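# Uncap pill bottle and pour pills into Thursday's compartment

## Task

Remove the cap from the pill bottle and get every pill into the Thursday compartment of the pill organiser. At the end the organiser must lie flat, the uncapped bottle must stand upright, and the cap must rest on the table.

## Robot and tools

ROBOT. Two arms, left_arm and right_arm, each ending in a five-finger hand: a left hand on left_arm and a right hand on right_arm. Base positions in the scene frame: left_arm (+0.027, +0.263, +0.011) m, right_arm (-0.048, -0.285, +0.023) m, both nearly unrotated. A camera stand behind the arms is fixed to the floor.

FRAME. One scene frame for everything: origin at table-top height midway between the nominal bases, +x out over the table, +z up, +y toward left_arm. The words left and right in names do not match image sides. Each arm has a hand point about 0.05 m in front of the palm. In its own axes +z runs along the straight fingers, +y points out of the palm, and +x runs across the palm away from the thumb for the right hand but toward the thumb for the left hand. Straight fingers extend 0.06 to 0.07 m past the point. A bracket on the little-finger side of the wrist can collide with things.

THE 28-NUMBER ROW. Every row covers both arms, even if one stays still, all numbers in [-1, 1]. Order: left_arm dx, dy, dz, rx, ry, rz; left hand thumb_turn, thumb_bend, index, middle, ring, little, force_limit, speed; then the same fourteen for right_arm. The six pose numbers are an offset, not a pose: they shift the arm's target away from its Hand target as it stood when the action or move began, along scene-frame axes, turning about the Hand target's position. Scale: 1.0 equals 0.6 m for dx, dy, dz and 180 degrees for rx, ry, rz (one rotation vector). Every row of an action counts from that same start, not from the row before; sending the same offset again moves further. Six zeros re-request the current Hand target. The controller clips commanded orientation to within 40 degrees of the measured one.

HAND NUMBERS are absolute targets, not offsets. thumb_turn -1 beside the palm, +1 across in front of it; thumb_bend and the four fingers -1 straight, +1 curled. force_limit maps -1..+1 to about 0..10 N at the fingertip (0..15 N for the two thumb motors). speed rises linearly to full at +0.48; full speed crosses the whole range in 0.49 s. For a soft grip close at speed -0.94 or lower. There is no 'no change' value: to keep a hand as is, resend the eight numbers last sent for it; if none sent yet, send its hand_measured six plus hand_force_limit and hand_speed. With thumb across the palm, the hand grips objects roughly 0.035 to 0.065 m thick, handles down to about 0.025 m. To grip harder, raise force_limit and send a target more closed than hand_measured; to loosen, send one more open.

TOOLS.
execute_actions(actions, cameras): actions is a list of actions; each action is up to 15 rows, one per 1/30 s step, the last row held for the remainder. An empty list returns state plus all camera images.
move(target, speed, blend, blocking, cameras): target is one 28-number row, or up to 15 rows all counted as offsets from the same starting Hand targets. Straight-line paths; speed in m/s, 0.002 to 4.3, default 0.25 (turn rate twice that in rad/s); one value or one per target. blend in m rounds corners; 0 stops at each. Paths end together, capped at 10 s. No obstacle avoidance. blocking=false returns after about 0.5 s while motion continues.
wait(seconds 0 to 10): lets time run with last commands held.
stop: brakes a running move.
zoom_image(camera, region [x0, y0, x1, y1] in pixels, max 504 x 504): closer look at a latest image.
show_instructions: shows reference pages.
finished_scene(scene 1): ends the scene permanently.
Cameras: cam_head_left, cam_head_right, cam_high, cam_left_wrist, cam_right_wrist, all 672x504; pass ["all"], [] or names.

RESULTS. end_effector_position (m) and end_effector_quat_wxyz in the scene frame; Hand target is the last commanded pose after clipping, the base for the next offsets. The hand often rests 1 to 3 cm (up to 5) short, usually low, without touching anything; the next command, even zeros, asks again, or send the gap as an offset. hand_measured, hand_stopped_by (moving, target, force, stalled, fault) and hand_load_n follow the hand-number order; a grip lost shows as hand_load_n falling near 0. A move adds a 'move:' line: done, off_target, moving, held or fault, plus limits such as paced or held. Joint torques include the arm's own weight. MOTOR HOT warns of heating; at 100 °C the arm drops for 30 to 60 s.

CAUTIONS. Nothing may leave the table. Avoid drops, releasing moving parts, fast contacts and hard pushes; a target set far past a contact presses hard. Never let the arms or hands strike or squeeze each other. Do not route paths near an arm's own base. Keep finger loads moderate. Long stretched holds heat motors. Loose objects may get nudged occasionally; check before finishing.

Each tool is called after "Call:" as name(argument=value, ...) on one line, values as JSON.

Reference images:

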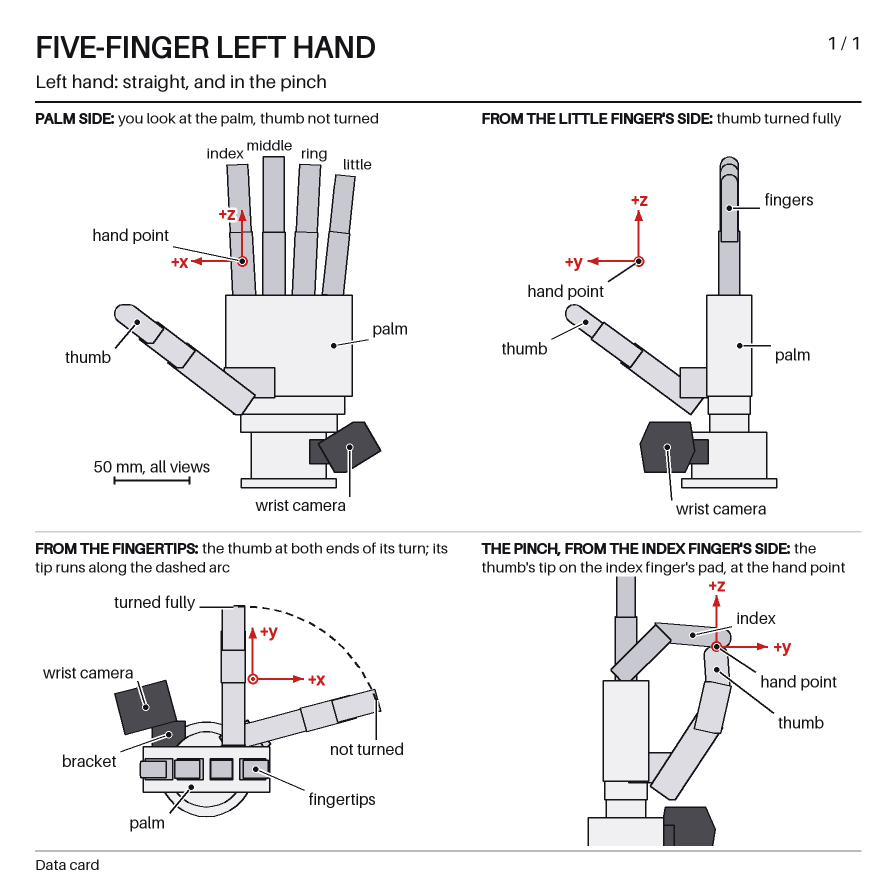

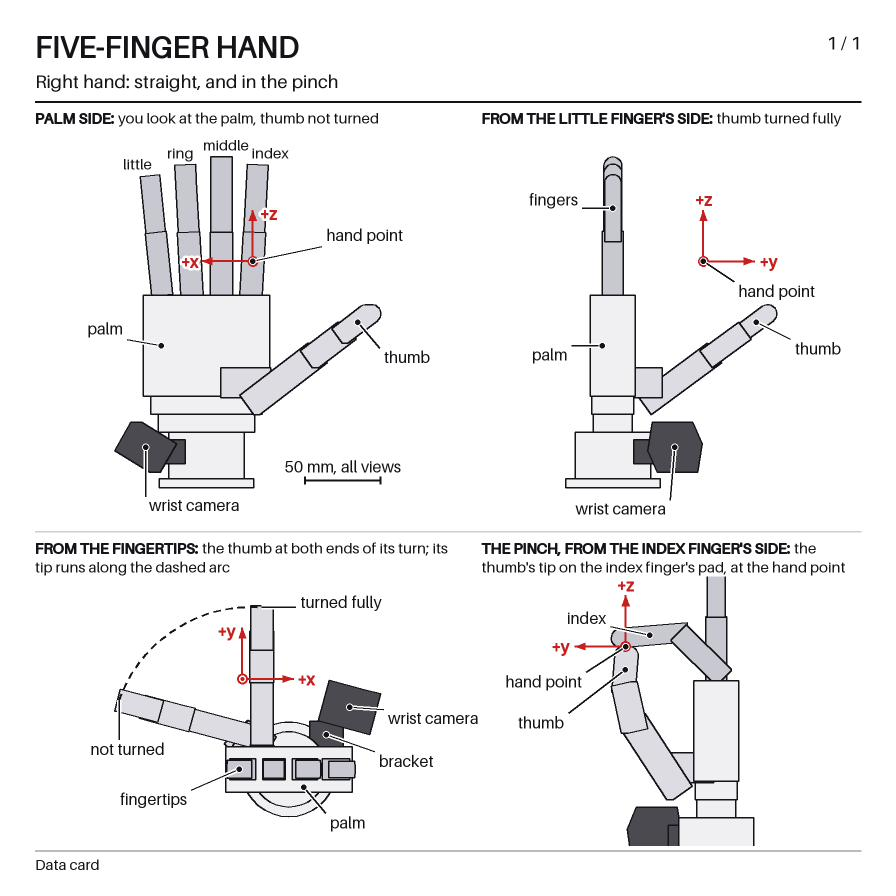

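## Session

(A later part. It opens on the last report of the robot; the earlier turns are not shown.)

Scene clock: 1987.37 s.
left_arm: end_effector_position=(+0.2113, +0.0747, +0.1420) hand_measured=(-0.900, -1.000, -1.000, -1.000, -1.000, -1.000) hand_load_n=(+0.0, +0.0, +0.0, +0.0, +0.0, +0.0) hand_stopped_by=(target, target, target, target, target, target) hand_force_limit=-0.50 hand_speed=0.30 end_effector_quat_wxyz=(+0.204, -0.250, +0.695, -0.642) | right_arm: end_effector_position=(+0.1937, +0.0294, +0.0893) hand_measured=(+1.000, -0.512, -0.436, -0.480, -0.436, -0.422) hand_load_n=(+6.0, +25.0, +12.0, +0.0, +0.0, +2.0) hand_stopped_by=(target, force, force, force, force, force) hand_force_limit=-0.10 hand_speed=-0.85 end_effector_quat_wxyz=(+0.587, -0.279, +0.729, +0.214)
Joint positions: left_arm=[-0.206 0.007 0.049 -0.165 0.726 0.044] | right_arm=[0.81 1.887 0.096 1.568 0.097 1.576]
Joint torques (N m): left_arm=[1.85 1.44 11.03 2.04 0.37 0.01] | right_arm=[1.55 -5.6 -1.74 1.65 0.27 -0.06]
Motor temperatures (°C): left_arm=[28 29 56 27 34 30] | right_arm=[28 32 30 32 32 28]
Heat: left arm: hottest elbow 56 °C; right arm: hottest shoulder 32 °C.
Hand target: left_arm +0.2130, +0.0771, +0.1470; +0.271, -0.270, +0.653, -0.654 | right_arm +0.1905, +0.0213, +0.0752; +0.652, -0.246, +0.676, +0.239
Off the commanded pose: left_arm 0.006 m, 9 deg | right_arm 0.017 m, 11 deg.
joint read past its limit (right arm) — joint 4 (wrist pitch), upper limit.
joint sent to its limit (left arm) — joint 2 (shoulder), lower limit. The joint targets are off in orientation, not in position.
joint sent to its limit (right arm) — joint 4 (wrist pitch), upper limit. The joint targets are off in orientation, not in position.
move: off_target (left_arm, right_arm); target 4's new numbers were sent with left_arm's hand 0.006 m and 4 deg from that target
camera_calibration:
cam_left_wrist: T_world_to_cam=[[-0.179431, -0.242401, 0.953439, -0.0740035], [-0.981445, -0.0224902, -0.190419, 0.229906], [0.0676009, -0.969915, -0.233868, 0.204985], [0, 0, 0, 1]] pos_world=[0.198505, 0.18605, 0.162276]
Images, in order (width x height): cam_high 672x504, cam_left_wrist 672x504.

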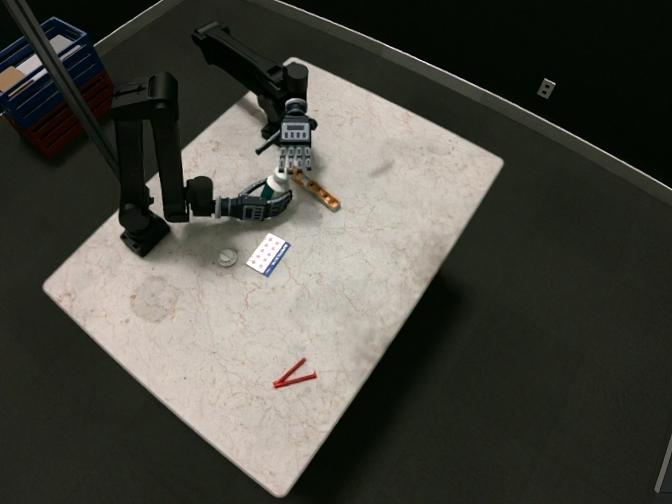

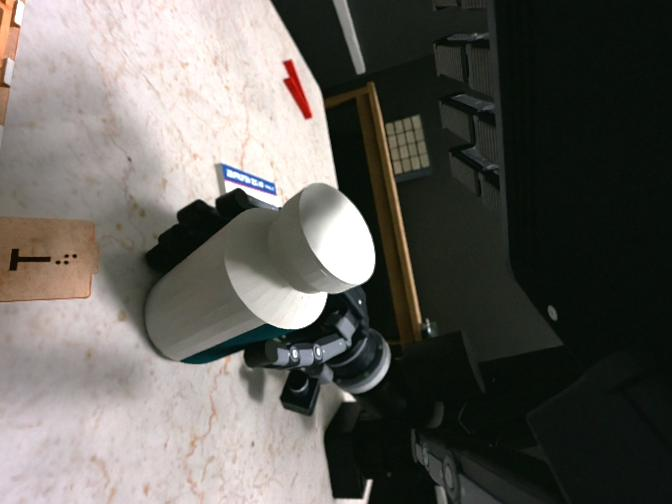

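Call:
move(target=[[0,0,0.1,0,0,0,-0.9,-1,-1,-1,-1,-1,-0.5,0.3,0,0,0,0,0,0,1,-0.503,-0.2,-0.2,-0.3,-0.3,-0.1,-0.85],[0.0233,-0.076,0.1,0.0775,0.2146,-0.0385,-0.9,-1,-1,-1,-1,-1,-0.5,0.3,0,0,0,0,0,0,1,-0.503,-0.2,-0.2,-0.3,-0.3,-0.1,-0.85],[0.0233,-0.076,0.1,0.0775,0.2146,-0.0385,1,-1,-0.5,-0.5,-1,-1,-0.5,0.3,0,0,0,0,0,0,1,-0.503,-0.2,-0.2,-0.3,-0.3,-0.1,-0.85],[0.0233,-0.076,-0.0068,0.0775,0.2146,-0.0385,1,-1,-0.5,-0.5,-1,-1,-0.5,0.3,0,0,0,0,0,0,1,-0.503,-0.2,-0.2,-0.3,-0.3,-0.1,-0.85],[0.0127,-0.0895,-0.0068,0.0775,0.2146,-0.0385,1,-1,-0.5,-0.5,-1,-1,-0.5,0.3,0,0,0,0,0,0,1,-0.503,-0.2,-0.2,-0.3,-0.3,-0.1,-0.85]], speed=0.3, blend=[0.01,0,0,0,0], cameras=["cam_left_wrist"])

Scene clock: 2025.50 s.
left_arm: end_effector_position=(+0.2207, +0.0280, +0.1405) hand_measured=(+1.000, -1.000, -0.500, -0.500, -1.000, -1.000) hand_load_n=(+0.0, +0.0, +0.0, +0.0, +0.0, +0.0) hand_stopped_by=(target, target, target, target, target, target) hand_force_limit=-0.50 hand_speed=0.30 end_effector_quat_wxyz=(+0.030, -0.402, +0.795, -0.454) | right_arm: end_effector_position=(+0.1937, +0.0294, +0.0893) hand_measured=(+1.000, -0.512, -0.436, -0.480, -0.436, -0.422) hand_load_n=(+6.0, +25.0, +12.0, +0.0, +0.0, +2.0) hand_stopped_by=(target, force, force, force, force, force) hand_force_limit=-0.10 hand_speed=-0.85 end_effector_quat_wxyz=(+0.587, -0.279, +0.729, +0.214)
Joint positions: left_arm=[-0.521 0.679 0.428 -0.449 0.424 -0.069] | right_arm=[0.81 1.887 0.096 1.568 0.097 1.576]
Joint torques (N m): left_arm=[-0.85 -1.96 10.48 1.81 0.22 0.05] | right_arm=[1.61 -5.6 -1.74 1.66 0.27 -0.06]
Heat: left arm: hottest elbow 54 °C; right arm: hottest shoulder 32 °C.
Hand target: left_arm +0.2205, +0.0233, +0.1430; +0.031, -0.396, +0.794, -0.460 | right_arm +0.1905, +0.0213, +0.0752; +0.652, -0.246, +0.676, +0.239
Off the commanded pose: left_arm 0.005 m, 1 deg | right_arm 0.017 m, 11 deg.
joint read past its limit (right arm) — joint 4 (wrist pitch), upper limit.
joint sent to its limit (right arm) — joint 4 (wrist pitch), upper limit. The joint targets are off in orientation, not in position.
move: off_target (right_arm); target 3's new numbers were sent with left_arm's hand 0.033 m and 3 deg from that target
camera_calibration:
cam_left_wrist: T_world_to_cam=[[0.355893, -0.465323, 0.810441, -0.174126], [-0.926241, -0.0604105, 0.372059, 0.147653], [-0.124169, -0.883077, -0.452501, 0.229382], [0, 0, 0, 1]] pos_world=[0.227214, 0.130457, 0.189979]
Images, in order (width x height): cam_left_wrist 672x504.

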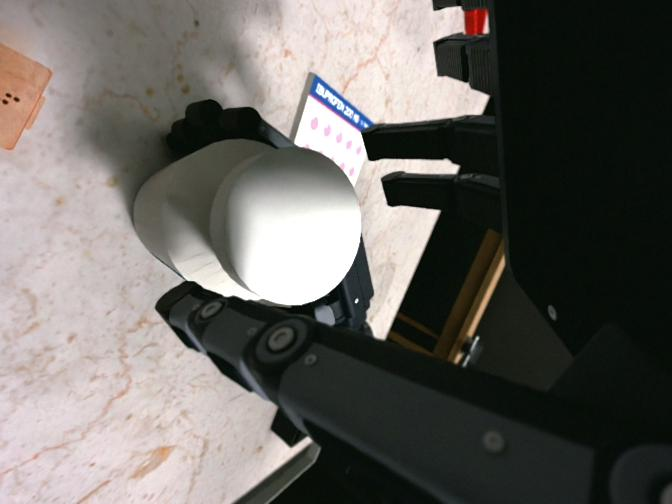

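Call:
execute_actions(actions=[[[0,0,0,0,0,0,1,0.2,0.66,0.66,-1,-1,0.2,-0.4,0,0,0,0,0,0,1,-0.503,-0.2,-0.2,-0.3,-0.3,-0.1,-0.85]],[[0,0,0,0,0,0,1,0.2,0.66,0.66,-1,-1,0.2,-0.4,0,0,0,0,0,0,1,-0.503,-0.2,-0.2,-0.3,-0.3,-0.1,-0.85]],[[0,0,0,0,0,0,1,0.21,0.67,0.67,-1,-1,1,-0.4,0,0,0,0,0,0,1,-0.503,-0.2,-0.2,-0.3,-0.3,-0.1,-0.85]],[[0,0,0,0,0,0,1,0.22,0.68,0.68,-1,-1,1,-0.4,0,0,0,0,0,0,1,-0.503,-0.2,-0.2,-0.3,-0.3,-0.1,-0.85]]], cameras=["cam_left_wrist"])

Call:
execute_actions(actions=[[[0.0055,-0.0005,0.013,0.00906,0.00953,0.03954,1,0.23,0.69,0.69,-1,-1,1,-0.4,0,0,0,0,0,0,1,-0.503,-0.2,-0.2,-0.3,-0.3,-0.1,-0.85]]])

Call:
execute_actions(actions=[[[0.005,-0.001,0.012,0.00906,0.00953,0.03954,1,0.25,0.71,0.71,-1,-1,1,-0.4,0,0,0,0,0,0,1,-0.503,-0.2,-0.2,-0.3,-0.3,-0.1,-0.85]]])

Call:
execute_actions(actions=[[[0.0045,-0.001,0.008,0.00906,0.00953,0.03954,1,0.27,0.73,0.73,-1,-1,1,-0.4,0,0,0,0,0,0,1,-0.503,-0.2,-0.2,-0.3,-0.3,-0.1,-0.85]],[[0.0045,-0.0005,0.006,0.00906,0.00953,0.03954,1,0.29,0.75,0.75,-1,-1,1,-0.4,0,0,0,0,0,0,1,-0.503,-0.2,-0.2,-0.3,-0.3,-0.1,-0.85]]], cameras=["cam_left_wrist"])

Scene clock: 2045.23 s.
left_arm: end_effector_position=(+0.2206, +0.0282, +0.1397) hand_measured=(+1.000, -0.732, +0.078, +0.002, -1.000, -1.000) hand_load_n=(-0.5, +18.5, +11.0, +16.0, +0.0, +0.0) hand_stopped_by=(target, force, force, force, target, target) hand_force_limit=1.00 hand_speed=-0.40 end_effector_quat_wxyz=(+0.030, -0.403, +0.795, -0.453) | right_arm: end_effector_position=(+0.1947, +0.0282, +0.0891) hand_measured=(+1.000, -0.512, -0.436, -0.480, -0.436, -0.422) hand_load_n=(+4.5, +24.5, +12.0, +0.0, +0.0, +2.0) hand_stopped_by=(target, force, force, force, force, force) hand_force_limit=-0.10 hand_speed=-0.85 end_effector_quat_wxyz=(+0.588, -0.276, +0.731, +0.211)
Joint positions: left_arm=[-0.522 0.679 0.426 -0.448 0.422 -0.071] | right_arm=[0.81 1.887 0.095 1.568 0.104 1.578]
Joint torques (N m): left_arm=[-0.79 -1.96 10.66 1.77 0.3 0.05] | right_arm=[1.67 -5.54 -1.66 1.65 0.05 -0.05]
Motor temperatures (°C): left_arm=[28 29 51 27 32 30] | right_arm=[28 32 30 32 31 28]
Heat: left arm: hottest elbow 51 °C; right arm: hottest shoulder 32 °C.
Hand target: left_arm +0.2206, +0.0233, +0.1431; +0.031, -0.396, +0.794, -0.460 | right_arm +0.1905, +0.0213, +0.0752; +0.652, -0.245, +0.676, +0.239
Off the commanded pose: left_arm 0.006 m, 1 deg | right_arm 0.016 m, 11 deg.
joint read past its limit (right arm) — joint 4 (wrist pitch), upper limit.
joint sent to its limit (right arm) — joint 4 (wrist pitch), upper limit. The joint targets are off in orientation, not in position.
camera_calibration:
cam_left_wrist: T_world_to_cam=[[0.35835, -0.464965, 0.809563, -0.173634], [-0.925525, -0.0632166, 0.373372, 0.147679], [-0.122427, -0.883069, -0.452991, 0.228811], [0, 0, 0, 1]] pos_world=[0.226916, 0.130658, 0.189078]
Images, in order (width x height): cam_left_wrist 672x504.

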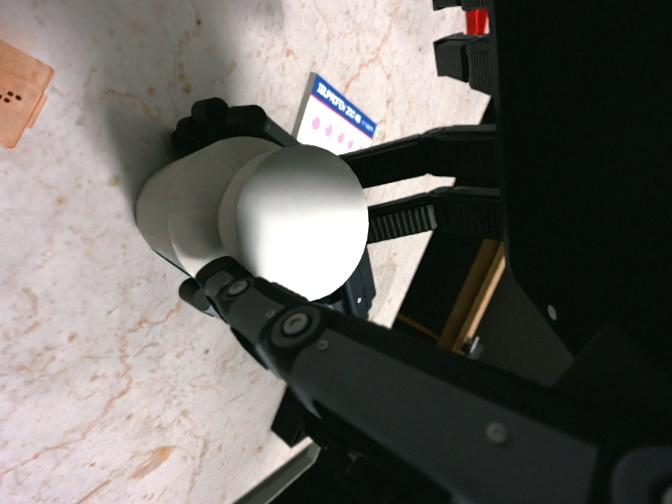

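Scene clock: 2046.10 s.
left_arm: end_effector_position=(+0.2227, +0.0275, +0.1389) hand_measured=(+1.000, -0.732, +0.078, +0.002, -1.000, -1.000) hand_load_n=(-7.0, +18.0, +9.0, +15.0, +0.0, +0.0) hand_stopped_by=(target, force, force, force, target, target) hand_force_limit=1.00 hand_speed=-0.40 end_effector_quat_wxyz=(+0.053, -0.449, +0.778, -0.436) | right_arm: end_effector_position=(+0.1947, +0.0282, +0.0892) hand_measured=(+1.000, -0.512, -0.436, -0.480, -0.436, -0.422) hand_load_n=(+4.5, +24.0, +12.0, +0.0, +0.0, +2.5) hand_stopped_by=(target, force, force, force, force, force) hand_force_limit=-0.10 hand_speed=-0.85 end_effector_quat_wxyz=(+0.587, -0.276, +0.731, +0.212)
Joint positions: left_arm=[-0.584 0.653 0.426 -0.466 0.281 -0.176] | right_arm=[0.81 1.887 0.095 1.568 0.104 1.58]
Joint torques (N m): left_arm=[-0.67 -2.08 12.9 0.57 -0.06 -0.05] | right_arm=[1.73 -5.6 -1.66 1.65 0.08 -0.07]
Heat: left arm: hottest elbow 51 °C; right arm: hottest shoulder 32 °C.
Hand target: left_arm +0.2239, +0.0231, +0.1508; +0.053, -0.451, +0.774, -0.440 | right_arm +0.1904, +0.0213, +0.0752; +0.652, -0.246, +0.676, +0.239
Off the commanded pose: left_arm 0.013 m, 1 deg | right_arm 0.016 m, 11 deg.
joint read past its limit (right arm) — joint 4 (wrist pitch), upper limit.
joint sent to its limit (right arm) — joint 4 (wrist pitch), upper limit. The joint targets are off in orientation, not in position.

Scene clock: 2047.00 s.
left_arm: end_effector_position=(+0.2233, +0.0290, +0.1380) hand_measured=(+1.000, -0.732, +0.096, +0.002, -1.000, -1.000) hand_load_n=(-7.5, +19.0, +12.5, +13.5, +0.0, +0.0) hand_stopped_by=(target, force, force, force, target, target) hand_force_limit=1.00 hand_speed=-0.40 end_effector_quat_wxyz=(+0.074, -0.505, +0.755, -0.411) | right_arm: end_effector_position=(+0.1928, +0.0293, +0.0889) hand_measured=(+1.000, -0.512, -0.436, -0.480, -0.436, -0.422) hand_load_n=(+4.5, +25.0, +11.0, +0.0, +0.0, +2.5) hand_stopped_by=(target, force, force, force, force, force) hand_force_limit=-0.10 hand_speed=-0.85 end_effector_quat_wxyz=(+0.586, -0.281, +0.729, +0.214)
Joint positions: left_arm=[-0.652 0.638 0.438 -0.517 0.127 -0.301] | right_arm=[0.81 1.887 0.095 1.568 0.094 1.574]
Joint torques (N m): left_arm=[-0.73 -1.61 14.58 0.24 -0.08 0] | right_arm=[1.49 -5.66 -1.65 1.65 0.34 -0.03]
Heat: left arm: hottest elbow 52 °C; right arm: hottest shoulder 32 °C.
Hand target: left_arm +0.2270, +0.0225, +0.1580; +0.075, -0.504, +0.752, -0.418 | right_arm +0.1905, +0.0213, +0.0752; +0.652, -0.245, +0.676, +0.239
Off the commanded pose: left_arm 0.021 m, 1 deg | right_arm 0.016 m, 11 deg.
joint read past its limit (right arm) — joint 4 (wrist pitch), upper limit.
joint sent to its limit (right arm) — joint 4 (wrist pitch), upper limit. The joint targets are off in orientation, not in position.

Scene clock: 2048.47 s.
left_arm: end_effector_position=(+0.2253, +0.0310, +0.1382) hand_measured=(+1.000, -0.732, +0.096, +0.002, -1.000, -1.000) hand_load_n=(-2.5, +15.5, +5.0, +19.5, +0.0, +0.0) hand_stopped_by=(target, force, force, force, target, target) hand_force_limit=1.00 hand_speed=-0.40 end_effector_quat_wxyz=(+0.115, -0.608, +0.701, -0.354) | right_arm: end_effector_position=(+0.1902, +0.0312, +0.0891) hand_measured=(+1.000, -0.512, -0.436, -0.480, -0.436, -0.422) hand_load_n=(+5.5, +25.0, +11.5, +0.0, +0.0, +2.0) hand_stopped_by=(target, force, force, force, force, force) hand_force_limit=-0.10 hand_speed=-0.85 end_effector_quat_wxyz=(+0.585, -0.286, +0.727, +0.219)
Joint positions: left_arm=[-0.791 0.664 0.491 -0.648 -0.159 -0.57] | right_arm=[0.81 1.887 0.096 1.568 0.079 1.572]
Joint torques (N m): left_arm=[-0.67 -1.61 16.01 0.17 -0.26 0.12] | right_arm=[1.26 -5.66 -1.68 1.65 0.77 -0.04]
Heat: left arm: hottest elbow 52 °C; right arm: hottest shoulder 32 °C.
Hand target: left_arm +0.2323, +0.0215, +0.1665; +0.118, -0.603, +0.697, -0.369 | right_arm +0.1905, +0.0213, +0.0752; +0.652, -0.245, +0.676, +0.239
Off the commanded pose: left_arm 0.031 m, 2 deg | right_arm 0.017 m, 11 deg.
joint read past its limit (right arm) — joint 4 (wrist pitch), upper limit.
joint sent to its limit (right arm) — joint 4 (wrist pitch), upper limit. The joint targets are off in orientation, not in position.
camera_calibration:
cam_left_wrist: T_world_to_cam=[[0.650281, -0.310998, 0.69312, -0.227347], [-0.723642, -0.5313, 0.440526, 0.112553], [0.231252, -0.788036, -0.570545, 0.164878], [0, 0, 0, 1]] pos_world=[0.191159, 0.119025, 0.202066]
Images, in order (width x height): cam_left_wrist 672x504.

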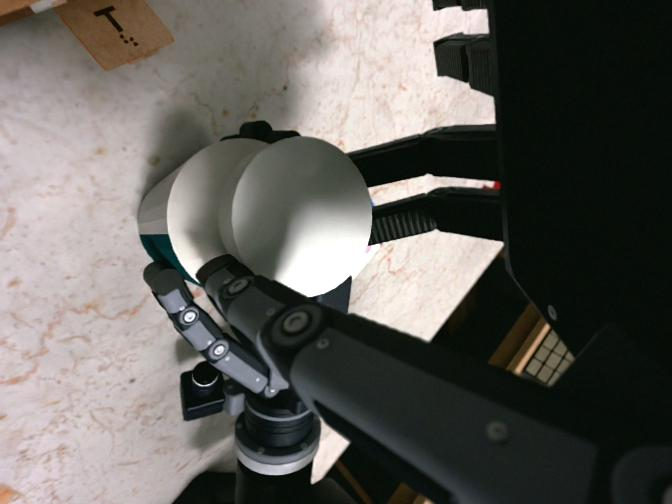

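Call:
zoom_image(camera="cam_left_wrist", region=[180, 180, 320, 320])

Scaled by 3.600 from the camera's 672x504 image, which has a finer 960x720 frame.

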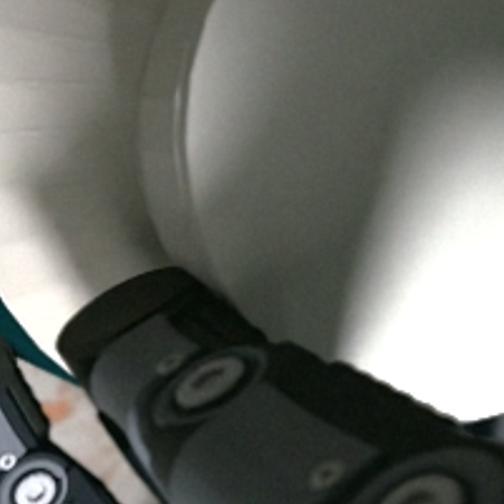

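Call:
execute_actions(actions=[[[-0.0045,0.0005,0,-0.00906,-0.00953,-0.03954,1,0.31,0.77,0.77,-1,-1,1,-0.4,0,0,0,0,0,0,1,-0.503,-0.2,-0.2,-0.3,-0.3,-0.1,-0.85]]])

Call:
execute_actions(actions=[[[-0.0045,0.001,0,-0.00906,-0.00953,-0.03954,1,0.32,0.78,0.78,-1,-1,1,-0.4,0,0,0,0,0,0,1,-0.503,-0.2,-0.2,-0.3,-0.3,-0.1,-0.85]]])

Call:
execute_actions(actions=[[[-0.005,0.001,0,-0.00906,-0.00953,-0.03954,1,0.33,0.79,0.79,-1,-1,1,-0.4,0,0,0,0,0,0,1,-0.503,-0.2,-0.2,-0.3,-0.3,-0.1,-0.85]]])

Scene clock: 2067.87 s.
left_arm: end_effector_position=(+0.2214, +0.0279, +0.1413) hand_measured=(+1.000, -0.732, +0.130, +0.002, -1.000, -1.000) hand_load_n=(+3.5, +9.5, +3.0, +15.5, +0.0, +0.0) hand_stopped_by=(target, force, force, force, target, target) hand_force_limit=1.00 hand_speed=-0.40 end_effector_quat_wxyz=(+0.095, -0.565, +0.733, -0.367) | right_arm: end_effector_position=(+0.1893, +0.0311, +0.0890) hand_measured=(+1.000, -0.512, -0.436, -0.480, -0.436, -0.422) hand_load_n=(+5.5, +26.0, +9.5, +0.5, +0.0, +2.0) hand_stopped_by=(target, force, force, force, force, force) hand_force_limit=-0.10 hand_speed=-0.85 end_effector_quat_wxyz=(+0.584, -0.287, +0.727, +0.220)
Joint positions: left_arm=[-0.75 0.662 0.491 -0.623 -0.05 -0.454] | right_arm=[0.81 1.887 0.094 1.568 0.076 1.572]
Joint torques (N m): left_arm=[1.49 -3.25 13.67 1.31 0.69 0.23] | right_arm=[1.2 -5.6 -1.58 1.65 0.86 -0.05]
Heat: left arm: hottest elbow 54 °C; right arm: hottest shoulder 32 °C.
Hand target: left_arm +0.2296, +0.0219, +0.1664; +0.097, -0.555, +0.726, -0.394 | right_arm +0.1904, +0.0212, +0.0752; +0.652, -0.245, +0.676, +0.239
Off the commanded pose: left_arm 0.027 m, 3 deg | right_arm 0.017 m, 11 deg.
joint read past its limit (right arm) — joint 4 (wrist pitch), upper limit.
joint sent to its limit (right arm) — joint 4 (wrist pitch), upper limit. The joint targets are off in orientation, not in position.

Scene clock: 2068.80 s.
left_arm: end_effector_position=(+0.2190, +0.0233, +0.1573) hand_measured=(+1.000, -0.292, +0.780, +0.004, -1.000, -1.000) hand_load_n=(-0.5, +15.0, +1.0, +1.5, +0.0, +0.0) hand_stopped_by=(target, force, target, force, target, target) hand_force_limit=1.00 hand_speed=-0.40 end_effector_quat_wxyz=(+0.069, -0.507, +0.756, -0.407) | right_arm: end_effector_position=(+0.1906, +0.0298, +0.0889) hand_measured=(+1.000, -0.512, -0.436, -0.480, -0.436, -0.422) hand_load_n=(+6.5, +24.5, +11.0, +0.0, +0.5, +2.0) hand_stopped_by=(target, force, force, force, force, force) hand_force_limit=-0.10 hand_speed=-0.85 end_effector_quat_wxyz=(+0.584, -0.284, +0.729, +0.217)
Joint positions: left_arm=[-0.682 0.633 0.491 -0.584 0.111 -0.326] | right_arm=[0.81 1.887 0.093 1.568 0.084 1.575]
Joint torques (N m): left_arm=[1.9 -1.73 11.99 1.62 0.37 0.22] | right_arm=[1.32 -5.54 -1.48 1.65 0.63 -0.06]
Heat: left arm: hottest elbow 54 °C; right arm: hottest shoulder 32 °C.
Hand target: left_arm +0.2269, +0.0224, +0.1665; +0.075, -0.504, +0.752, -0.418 | right_arm +0.1905, +0.0213, +0.0752; +0.652, -0.245, +0.676, +0.239
Off the commanded pose: left_arm 0.012 m, 2 deg | right_arm 0.016 m, 11 deg.
joint read past its limit (right arm) — joint 4 (wrist pitch), upper limit.
joint sent to its limit (right arm) — joint 4 (wrist pitch), upper limit. The joint targets are off in orientation, not in position.

Scene clock: 2069.77 s.
left_arm: end_effector_position=(+0.2175, +0.0222, +0.1649) hand_measured=(+1.000, -0.292, +0.788, +0.326, -1.000, -1.000) hand_load_n=(+0.0, +16.0, +4.5, +14.5, +0.0, +0.0) hand_stopped_by=(target, force, target, force, target, target) hand_force_limit=1.00 hand_speed=-0.40 end_effector_quat_wxyz=(+0.047, -0.452, +0.778, -0.434) | right_arm: end_effector_position=(+0.1927, +0.0286, +0.0890) hand_measured=(+1.000, -0.512, -0.436, -0.480, -0.436, -0.422) hand_load_n=(+6.5, +24.5, +11.5, +0.0, +0.0, +2.0) hand_stopped_by=(target, force, force, force, force, force) hand_force_limit=-0.10 hand_speed=-0.85 end_effector_quat_wxyz=(+0.586, -0.279, +0.730, +0.214)
Joint positions: left_arm=[-0.614 0.633 0.491 -0.553 0.264 -0.204] | right_arm=[0.81 1.887 0.093 1.568 0.096 1.578]
Joint torques (N m): left_arm=[1.85 -1.38 10.78 1.87 0.45 0.2] | right_arm=[1.55 -5.48 -1.5 1.65 0.31 -0.07]
Heat: left arm: hottest elbow 54 °C; right arm: hottest shoulder 32 °C.
Hand target: left_arm +0.2239, +0.0230, +0.1664; +0.053, -0.451, +0.774, -0.440 | right_arm +0.1905, +0.0213, +0.0752; +0.652, -0.245, +0.676, +0.239
Off the commanded pose: left_arm 0.007 m, 1 deg | right_arm 0.016 m, 11 deg.
joint read past its limit (right arm) — joint 4 (wrist pitch), upper limit.
joint sent to its limit (right arm) — joint 4 (wrist pitch), upper limit. The joint targets are off in orientation, not in position.

Call:
execute_actions(actions=[], cameras=["cam_left_wrist"])

Scene clock: 2071.10 s.
left_arm: end_effector_position=(+0.2175, +0.0222, +0.1649) hand_measured=(+1.000, -0.292, +0.788, +0.326, -1.000, -1.000) hand_load_n=(-0.5, +16.0, +4.5, +15.0, +0.0, +0.0) hand_stopped_by=(target, force, target, force, target, target) hand_force_limit=1.00 hand_speed=-0.40 end_effector_quat_wxyz=(+0.047, -0.452, +0.778, -0.434) | right_arm: end_effector_position=(+0.1927, +0.0286, +0.0890) hand_measured=(+1.000, -0.512, -0.436, -0.480, -0.436, -0.422) hand_load_n=(+6.5, +24.0, +11.5, +0.0, +0.0, +2.0) hand_stopped_by=(target, force, force, force, force, force) hand_force_limit=-0.10 hand_speed=-0.85 end_effector_quat_wxyz=(+0.586, -0.279, +0.730, +0.214)
Joint positions: left_arm=[-0.614 0.633 0.491 -0.553 0.264 -0.203] | right_arm=[0.81 1.887 0.093 1.568 0.096 1.578]
Joint velocities: within noise
Joint torques (N m): left_arm=[1.85 -1.32 10.78 1.84 0.45 0.2] | right_arm=[1.55 -5.54 -1.5 1.65 0.31 -0.08]
Motor temperatures (°C): left_arm=[28 29 54 27 32 30] | right_arm=[28 32 30 32 32 28]
Heat: left arm: hottest elbow 54 °C; right arm: hottest shoulder 32 °C.
Hand target: left_arm +0.2239, +0.0230, +0.1665; +0.053, -0.451, +0.774, -0.440 | right_arm +0.1905, +0.0213, +0.0752; +0.652, -0.245, +0.676, +0.239
Off the commanded pose: left_arm 0.007 m, 1 deg | right_arm 0.016 m, 11 deg.
joint read past its limit (right arm) — joint 4 (wrist pitch), upper limit.
camera_calibration:
cam_left_wrist: T_world_to_cam=[[0.432579, -0.442467, 0.785556, -0.208502], [-0.900669, -0.172564, 0.39877, 0.127849], [-0.0408837, -0.880025, -0.473164, 0.22008], [0, 0, 0, 1]] pos_world=[0.21434, 0.123483, 0.216941]
Images, in order (width x height): cam_left_wrist 672x504.

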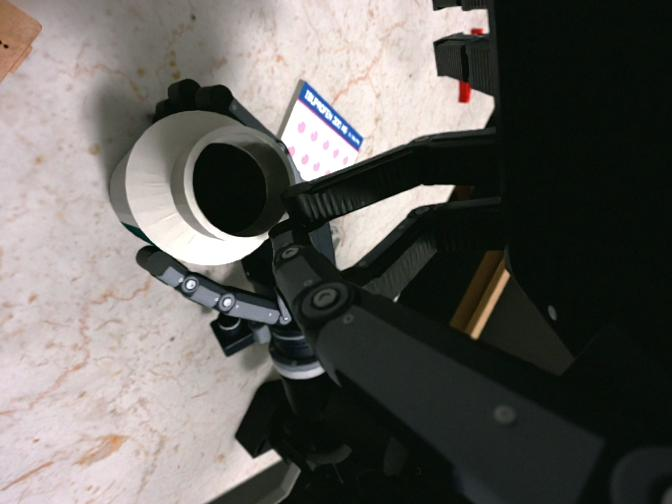

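Call:
zoom_image(camera="cam_left_wrist", region=[100, 80, 350, 280])

Call:
execute_actions(actions=[], cameras=["all"])

Scaled by 2.016 from the camera's 672x504 image, which has a finer 960x720 frame.

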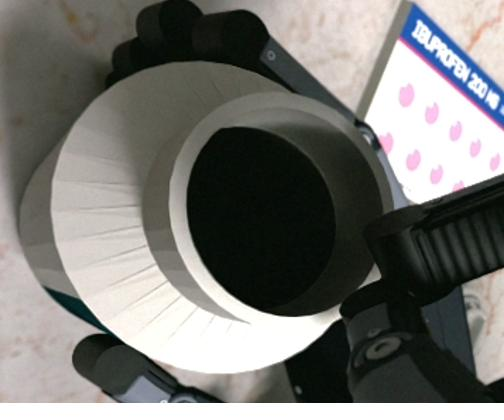

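Scene clock: 2074.07 s.
left_arm: end_effector_position=(+0.2175, +0.0222, +0.1649) hand_measured=(+1.000, -0.292, +0.788, +0.326, -1.000, -1.000) hand_load_n=(+0.0, +16.0, +4.5, +14.5, +0.0, +0.0) hand_stopped_by=(target, force, target, force, target, target) hand_force_limit=1.00 hand_speed=-0.40 end_effector_quat_wxyz=(+0.047, -0.452, +0.778, -0.434) | right_arm: end_effector_position=(+0.1927, +0.0286, +0.0890) hand_measured=(+1.000, -0.512, -0.436, -0.480, -0.436, -0.422) hand_load_n=(+7.0, +24.0, +11.5, +0.0, +0.0, +2.0) hand_stopped_by=(target, force, force, force, force, force) hand_force_limit=-0.10 hand_speed=-0.85 end_effector_quat_wxyz=(+0.586, -0.279, +0.730, +0.214)
Joint positions: left_arm=[-0.614 0.633 0.491 -0.553 0.264 -0.203] | right_arm=[0.81 1.887 0.093 1.568 0.096 1.578]
Joint velocities: within noise
Joint torques (N m): left_arm=[1.9 -1.38 10.78 1.85 0.44 0.2] | right_arm=[1.55 -5.54 -1.5 1.66 0.31 -0.08]
Motor temperatures (°C): left_arm=[28 29 54 27 32 30] | right_arm=[28 32 30 32 32 28]
Heat: left arm: hottest elbow 54 °C; right arm: hottest shoulder 32 °C.
Hand target: left_arm +0.2239, +0.0230, +0.1665; +0.053, -0.451, +0.774, -0.440 | right_arm +0.1905, +0.0213, +0.0752; +0.652, -0.245, +0.676, +0.239
Off the commanded pose: left_arm 0.007 m, 1 deg | right_arm 0.016 m, 11 deg.
joint read past its limit (right arm) — joint 4 (wrist pitch), upper limit.
camera_calibration:
cam_left_wrist: T_world_to_cam=[[0.432579, -0.442467, 0.785556, -0.208502], [-0.900669, -0.172564, 0.39877, 0.127849], [-0.0408837, -0.880025, -0.473164, 0.22008], [0, 0, 0, 1]] pos_world=[0.21434, 0.123483, 0.216941]
cam_right_wrist: T_world_to_cam=[[-0.713191, 0.659604, -0.237236, 0.135706], [-0.372937, -0.0704821, 0.925176, -0.0132543], [0.593529, 0.748301, 0.296258, -0.04485], [0, 0, 0, 1]] pos_world=[0.118461, -0.0568855, 0.0577442]

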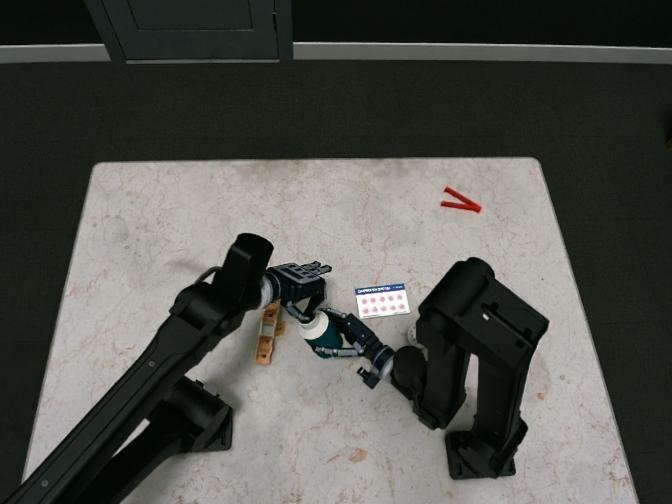

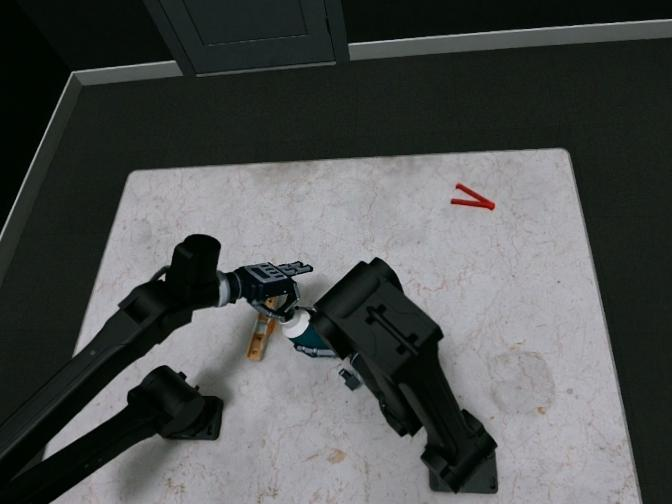

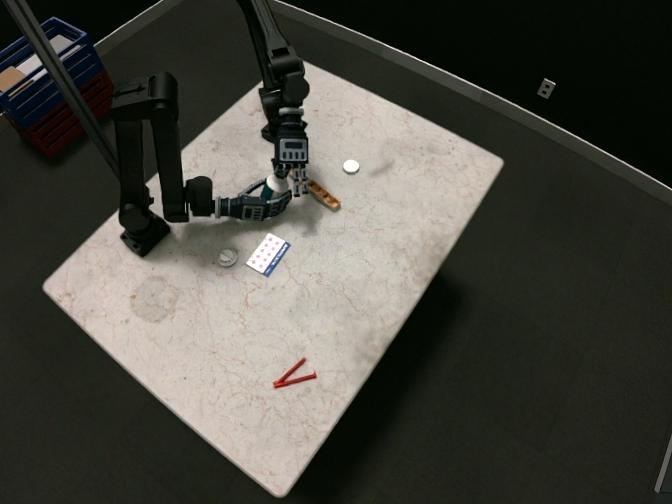

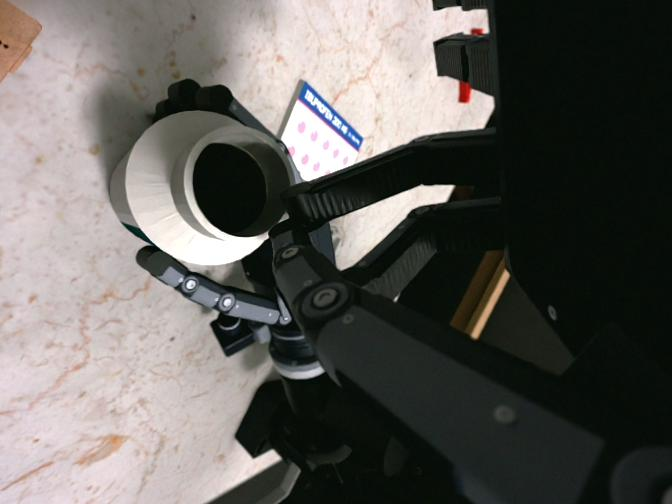

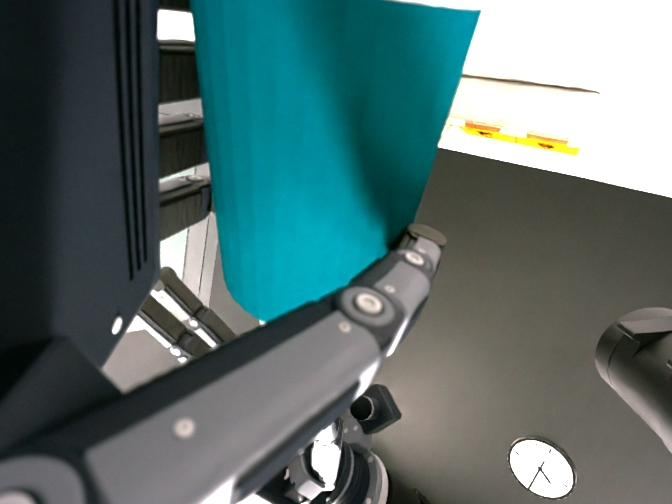

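Call:
zoom_image(camera="cam_high", region=[230, 130, 400, 240])

Scaled by 2.965 from the camera's 672x504 image, which has a finer 960x720 frame.

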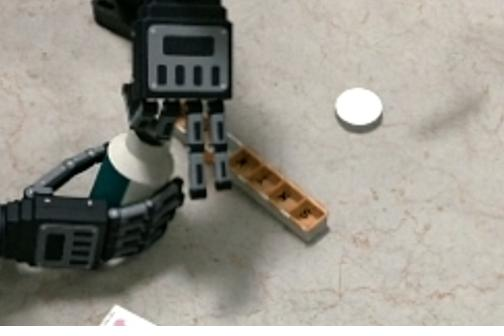

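Call:
move(target=[[0,0,0,0,0,0,1,-1,-0.5,-0.5,-1,-1,-0.5,0.2,0,0,0,0,0,0,1,-0.503,-0.2,-0.2,-0.3,-0.3,-0.1,-0.85],[0,0,0.1333,0,0,0,1,-1,-0.5,-0.5,-1,-1,-0.5,0.2,0,0,0,0,0,0,1,-0.503,-0.2,-0.2,-0.3,-0.3,-0.1,-0.85],[0,0.445,0.1333,0,0,0,1,-1,-0.5,-0.5,-1,-1,-0.5,0.2,0,0,0,0,0,0,1,-0.503,-0.2,-0.2,-0.3,-0.3,-0.1,-0.85],[0,0.445,0.1333,0,0,0,-0.9,-1,-1,-1,-1,-1,-0.5,0.2,0,0,0,0,0,0,1,-0.503,-0.2,-0.2,-0.3,-0.3,-0.1,-0.85]], speed=0.3, blend=[0,0.02,0,0], cameras=["cam_left_wrist","cam_high"])

Scene clock: 2096.47 s.
left_arm: end_effector_position=(+0.2154, +0.2779, +0.2295) hand_measured=(-0.900, -1.000, -1.000, -1.000, -1.000, -1.000) hand_load_n=(-0.5, +0.0, +0.0, +0.0, +0.0, +0.0) hand_stopped_by=(target, target, target, target, target, target) hand_force_limit=-0.50 hand_speed=0.20 end_effector_quat_wxyz=(+0.035, -0.458, +0.772, -0.439) | right_arm: end_effector_position=(+0.1927, +0.0286, +0.0890) hand_measured=(+1.000, -0.512, -0.436, -0.480, -0.436, -0.422) hand_load_n=(+6.5, +24.0, +11.5, +0.0, +0.0, +2.0) hand_stopped_by=(target, force, force, force, force, force) hand_force_limit=-0.10 hand_speed=-0.85 end_effector_quat_wxyz=(+0.586, -0.279, +0.730, +0.214)
Joint positions: left_arm=[0.745 0.938 0.849 -1.67 0.897 1.354] | right_arm=[0.81 1.887 0.093 1.568 0.096 1.578]
Joint torques (N m): left_arm=[1.9 -2.78 13.9 -0.68 0.95 0.18] | right_arm=[1.55 -5.54 -1.51 1.65 0.32 -0.07]
Heat: left arm: hottest elbow 52 °C; right arm: hottest shoulder 32 °C.
Hand target: left_arm +0.2239, +0.2901, +0.2465; +0.053, -0.451, +0.774, -0.440 | right_arm +0.1904, +0.0213, +0.0752; +0.652, -0.246, +0.676, +0.239
Off the commanded pose: left_arm 0.022 m, 2 deg | right_arm 0.016 m, 11 deg.
joint read past its limit (right arm) — joint 4 (wrist pitch), upper limit.
joint sent to its limit (left arm) — joint 4 (wrist pitch), lower limit. The joint targets still meet the commanded pose.
joint sent to its limit (right arm) — joint 4 (wrist pitch), upper limit. The joint targets are off in orientation, not in position.
move: off_target (left_arm, right_arm); target 4's new numbers were sent with left_arm's hand 0.023 m and 2 deg from that target
camera_calibration:
cam_left_wrist: T_world_to_cam=[[0.449017, -0.422979, 0.787066, -0.154507], [-0.892248, -0.165212, 0.420236, 0.135432], [-0.0477178, -0.890951, -0.451585, 0.475218], [0, 0, 0, 1]] pos_world=[0.212892, 0.380418, 0.279295]
Images, in order (width x height): cam_high 672x504, cam_left_wrist 672x504.

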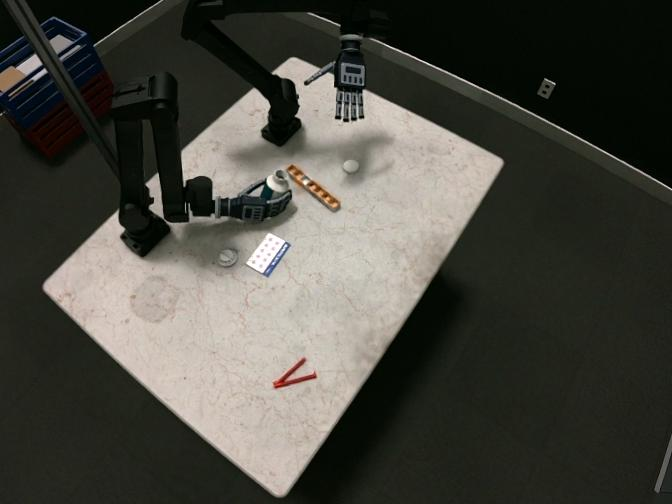

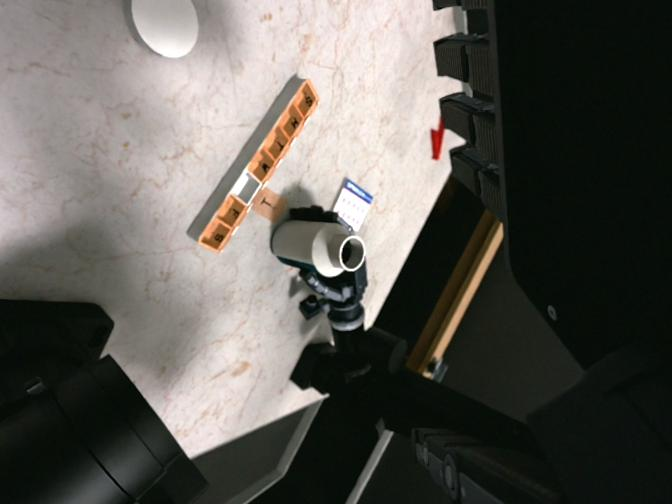

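Call:
zoom_image(camera="cam_left_wrist", region=[180, 70, 400, 290])

Call:
zoom_image(camera="cam_high", region=[240, 140, 380, 240])

Scaled by 2.291 from the camera's 672x504 image, which has a finer 960x720 frame.

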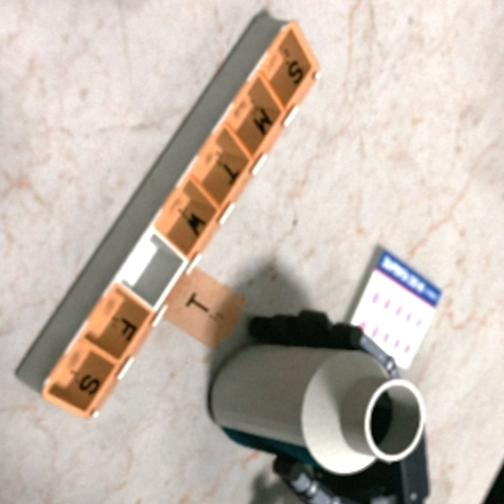

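Scaled by 3.600 from the camera's 672x504 image, which has a finer 960x720 frame.

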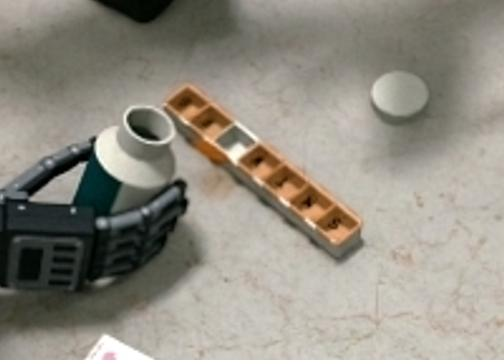

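Call:
move(target=[0,0,0,0,0,0,-0.9,-1,-1,-1,-1,-1,-0.5,0.2,0,0,0.125,0,0,0,1,-0.503,-0.2,-0.2,-0.3,-0.3,-0.1,-0.85], speed=0.12, cameras=["cam_left_wrist","cam_high"])

Scene clock: 2169.27 s.
left_arm: end_effector_position=(+0.2154, +0.2779, +0.2295) hand_measured=(-0.900, -1.000, -1.000, -1.000, -1.000, -1.000) hand_load_n=(+0.0, +0.0, +0.0, +0.0, +0.0, +0.0) hand_stopped_by=(target, target, target, target, target, target) hand_force_limit=-0.50 hand_speed=0.20 end_effector_quat_wxyz=(+0.035, -0.458, +0.772, -0.439) | right_arm: end_effector_position=(+0.1915, +0.0231, +0.1492) hand_measured=(+1.000, -0.512, -0.436, -0.480, -0.436, -0.422) hand_load_n=(+5.5, +24.5, +11.0, +0.0, +0.0, +2.5) hand_stopped_by=(target, force, force, force, force, force) hand_force_limit=-0.10 hand_speed=-0.85 end_effector_quat_wxyz=(+0.639, -0.253, +0.687, +0.233)
Joint positions: left_arm=[0.745 0.938 0.849 -1.67 0.897 1.354] | right_arm=[0.81 1.706 0.064 1.568 0.111 1.576]
Joint torques (N m): left_arm=[1.96 -2.9 13.91 -0.69 0.95 0.19] | right_arm=[2.02 -7.36 0.39 1.66 0.07 0.06]
Heat: left arm: hottest elbow 52 °C; right arm: hottest shoulder 32 °C.
Hand target: left_arm +0.2239, +0.2901, +0.2465; +0.053, -0.451, +0.774, -0.440 | right_arm +0.1904, +0.0212, +0.1502; +0.652, -0.246, +0.676, +0.239
Off the commanded pose: left_arm 0.023 m, 2 deg | right_arm 0.002 m, 2 deg.
joint read past its limit (right arm) — joint 4 (wrist pitch), upper limit.
joint sent to its limit (left arm) — joint 4 (wrist pitch), lower limit. The joint targets still meet the commanded pose.
joint sent to its limit (right arm) — joint 4 (wrist pitch), upper limit. The joint targets still meet the commanded pose.
move: off_target (left_arm)
camera_calibration:
cam_left_wrist: T_world_to_cam=[[0.449017, -0.422979, 0.787066, -0.154507], [-0.892248, -0.165212, 0.420236, 0.135432], [-0.0477178, -0.890951, -0.451585, 0.475218], [0, 0, 0, 1]] pos_world=[0.212892, 0.380418, 0.279295]
Images, in order (width x height): cam_high 672x504, cam_left_wrist 672x504.

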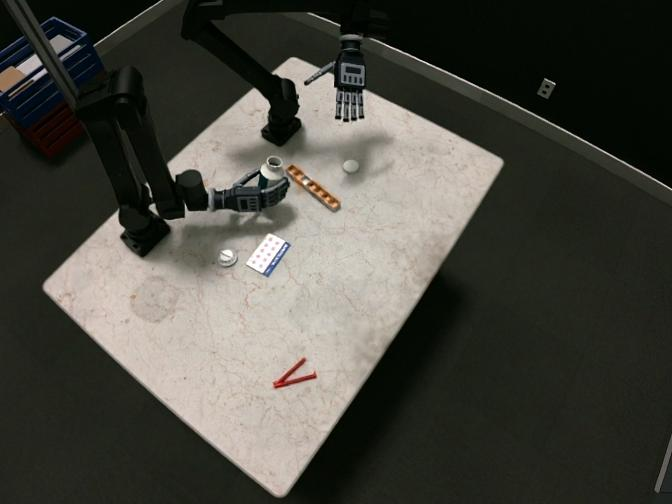

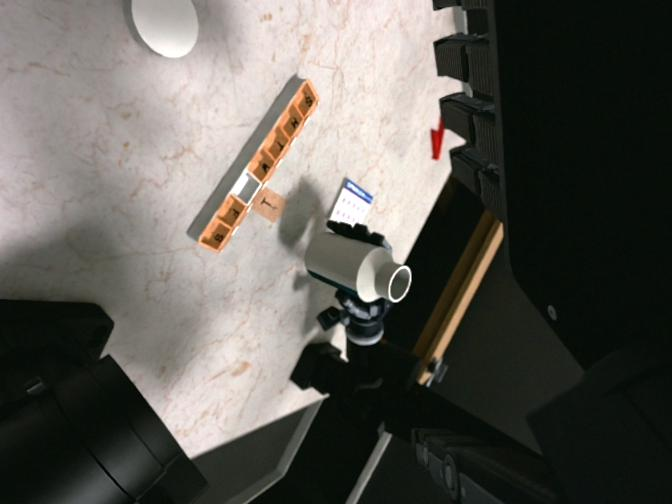

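Call:
move(target=[0,0,0,0,0,0,-0.9,-1,-1,-1,-1,-1,-0.5,0.2,0.041,0.048,0.0163,-0.0063,0.0092,-0.1117,1,-0.503,-0.2,-0.2,-0.3,-0.3,-0.1,-0.85], speed=0.12, cameras=["cam_left_wrist"])

Scene clock: 2178.93 s.
left_arm: end_effector_position=(+0.2154, +0.2779, +0.2295) hand_measured=(-0.900, -1.000, -1.000, -1.000, -1.000, -1.000) hand_load_n=(-0.5, +0.0, -0.5, +0.0, +0.0, +0.0) hand_stopped_by=(target, target, target, target, target, target) hand_force_limit=-0.50 hand_speed=0.20 end_effector_quat_wxyz=(+0.035, -0.458, +0.772, -0.439) | right_arm: end_effector_position=(+0.2167, +0.0403, +0.1518) hand_measured=(+1.000, -0.512, -0.436, -0.480, -0.436, -0.422) hand_load_n=(+5.5, +24.5, +11.0, +0.0, +0.0, +2.5) hand_stopped_by=(target, force, force, force, force, force) hand_force_limit=-0.10 hand_speed=-0.85 end_effector_quat_wxyz=(+0.669, -0.131, +0.724, +0.105)
Joint positions: left_arm=[0.745 0.938 0.849 -1.67 0.897 1.354] | right_arm=[1.116 1.631 0.166 1.348 0.781 1.63]
Joint torques (N m): left_arm=[1.79 -2.9 13.91 -0.68 0.95 0.19] | right_arm=[3.31 -7.94 3.88 1.18 0.15 0.22]
Heat: left arm: hottest elbow 52 °C; right arm: hottest shoulder 32 °C.
Hand target: left_arm +0.2239, +0.2901, +0.2465; +0.053, -0.451, +0.774, -0.440 | right_arm +0.2151, +0.0500, +0.1599; +0.672, -0.127, +0.720, +0.118
Off the commanded pose: left_arm 0.023 m, 2 deg | right_arm 0.013 m, 2 deg.
joint sent to its limit (left arm) — joint 4 (wrist pitch), lower limit. The joint targets still meet the commanded pose.
move: off_target (left_arm, right_arm)
camera_calibration:
cam_left_wrist: T_world_to_cam=[[0.449017, -0.422979, 0.787066, -0.154507], [-0.892248, -0.165212, 0.420236, 0.135432], [-0.0477178, -0.890951, -0.451585, 0.475218], [0, 0, 0, 1]] pos_world=[0.212892, 0.380418, 0.279295]
Images, in order (width x height): cam_left_wrist 672x504.

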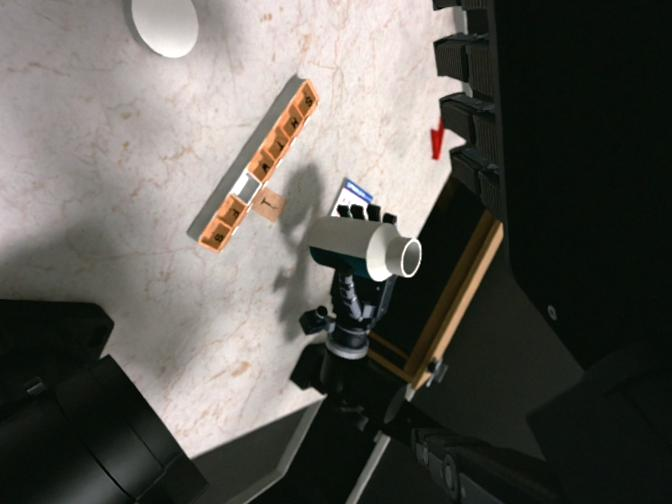

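Call:
move(target=[0,0,0,0,0,0,-0.9,-1,-1,-1,-1,-1,-0.5,0.2,0.0083,0.0083,0,-0.3123,-0.1137,0.0233,1,-0.503,-0.2,-0.2,-0.3,-0.3,-0.1,-0.85], speed=0.25, cameras=["cam_left_wrist","cam_high"])

Scene clock: 2188.90 s.
left_arm: end_effector_position=(+0.2154, +0.2779, +0.2295) hand_measured=(-0.900, -1.000, -1.000, -1.000, -1.000, -1.000) hand_load_n=(+0.0, -0.5, +0.0, +0.0, +0.0, +0.0) hand_stopped_by=(target, target, target, target, target, target) hand_force_limit=-0.50 hand_speed=0.20 end_effector_quat_wxyz=(+0.035, -0.458, +0.772, -0.439) | right_arm: end_effector_position=(+0.2155, +0.0417, +0.1423) hand_measured=(+1.000, -0.512, -0.436, -0.480, -0.436, -0.422) hand_load_n=(+6.0, +24.5, +11.0, +0.0, +0.0, +2.0) hand_stopped_by=(target, force, force, force, force, force) hand_force_limit=-0.10 hand_speed=-0.85 end_effector_quat_wxyz=(+0.629, -0.479, +0.564, -0.237)
Joint positions: left_arm=[0.745 0.938 0.849 -1.67 0.897 1.354] | right_arm=[1.112 1.231 0.214 0.885 0.767 0.599]
Joint torques (N m): left_arm=[1.9 -2.9 13.91 -0.65 0.95 0.19] | right_arm=[2.49 -5.48 9.17 1.16 0.16 -0.07]
Heat: left arm: hottest elbow 52 °C; right arm: hottest shoulder 32 °C.
Hand target: left_arm +0.2239, +0.2901, +0.2465; +0.053, -0.451, +0.774, -0.440 | right_arm +0.2201, +0.0549, +0.1599; +0.641, -0.470, +0.560, -0.233
Off the commanded pose: left_arm 0.023 m, 2 deg | right_arm 0.023 m, 2 deg.
joint sent to its limit (left arm) — joint 4 (wrist pitch), lower limit. The joint targets still meet the commanded pose.
move: off_target (left_arm, right_arm)
camera_calibration:
cam_left_wrist: T_world_to_cam=[[0.449017, -0.422979, 0.787066, -0.154507], [-0.892248, -0.165212, 0.420236, 0.135432], [-0.0477178, -0.890951, -0.451585, 0.475218], [0, 0, 0, 1]] pos_world=[0.212892, 0.380418, 0.279295]
Images, in order (width x height): cam_high 672x504, cam_left_wrist 672x504.

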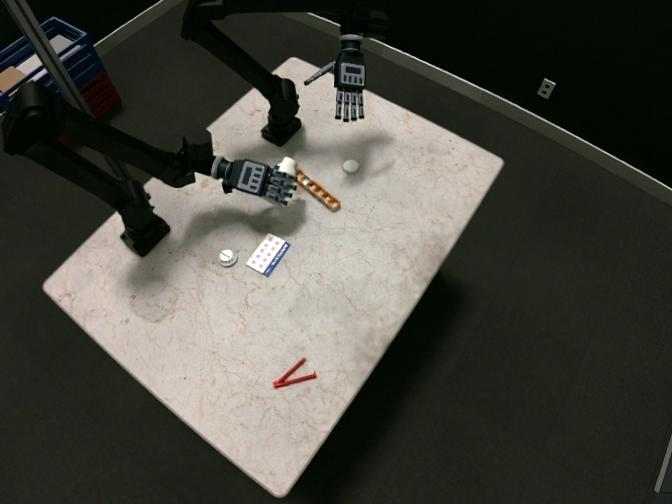

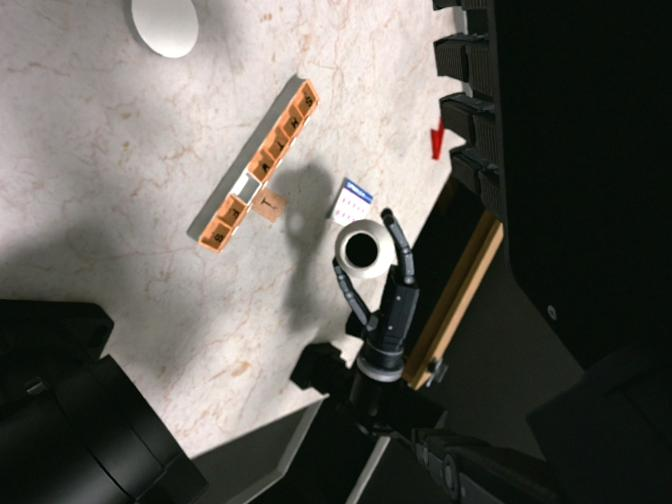

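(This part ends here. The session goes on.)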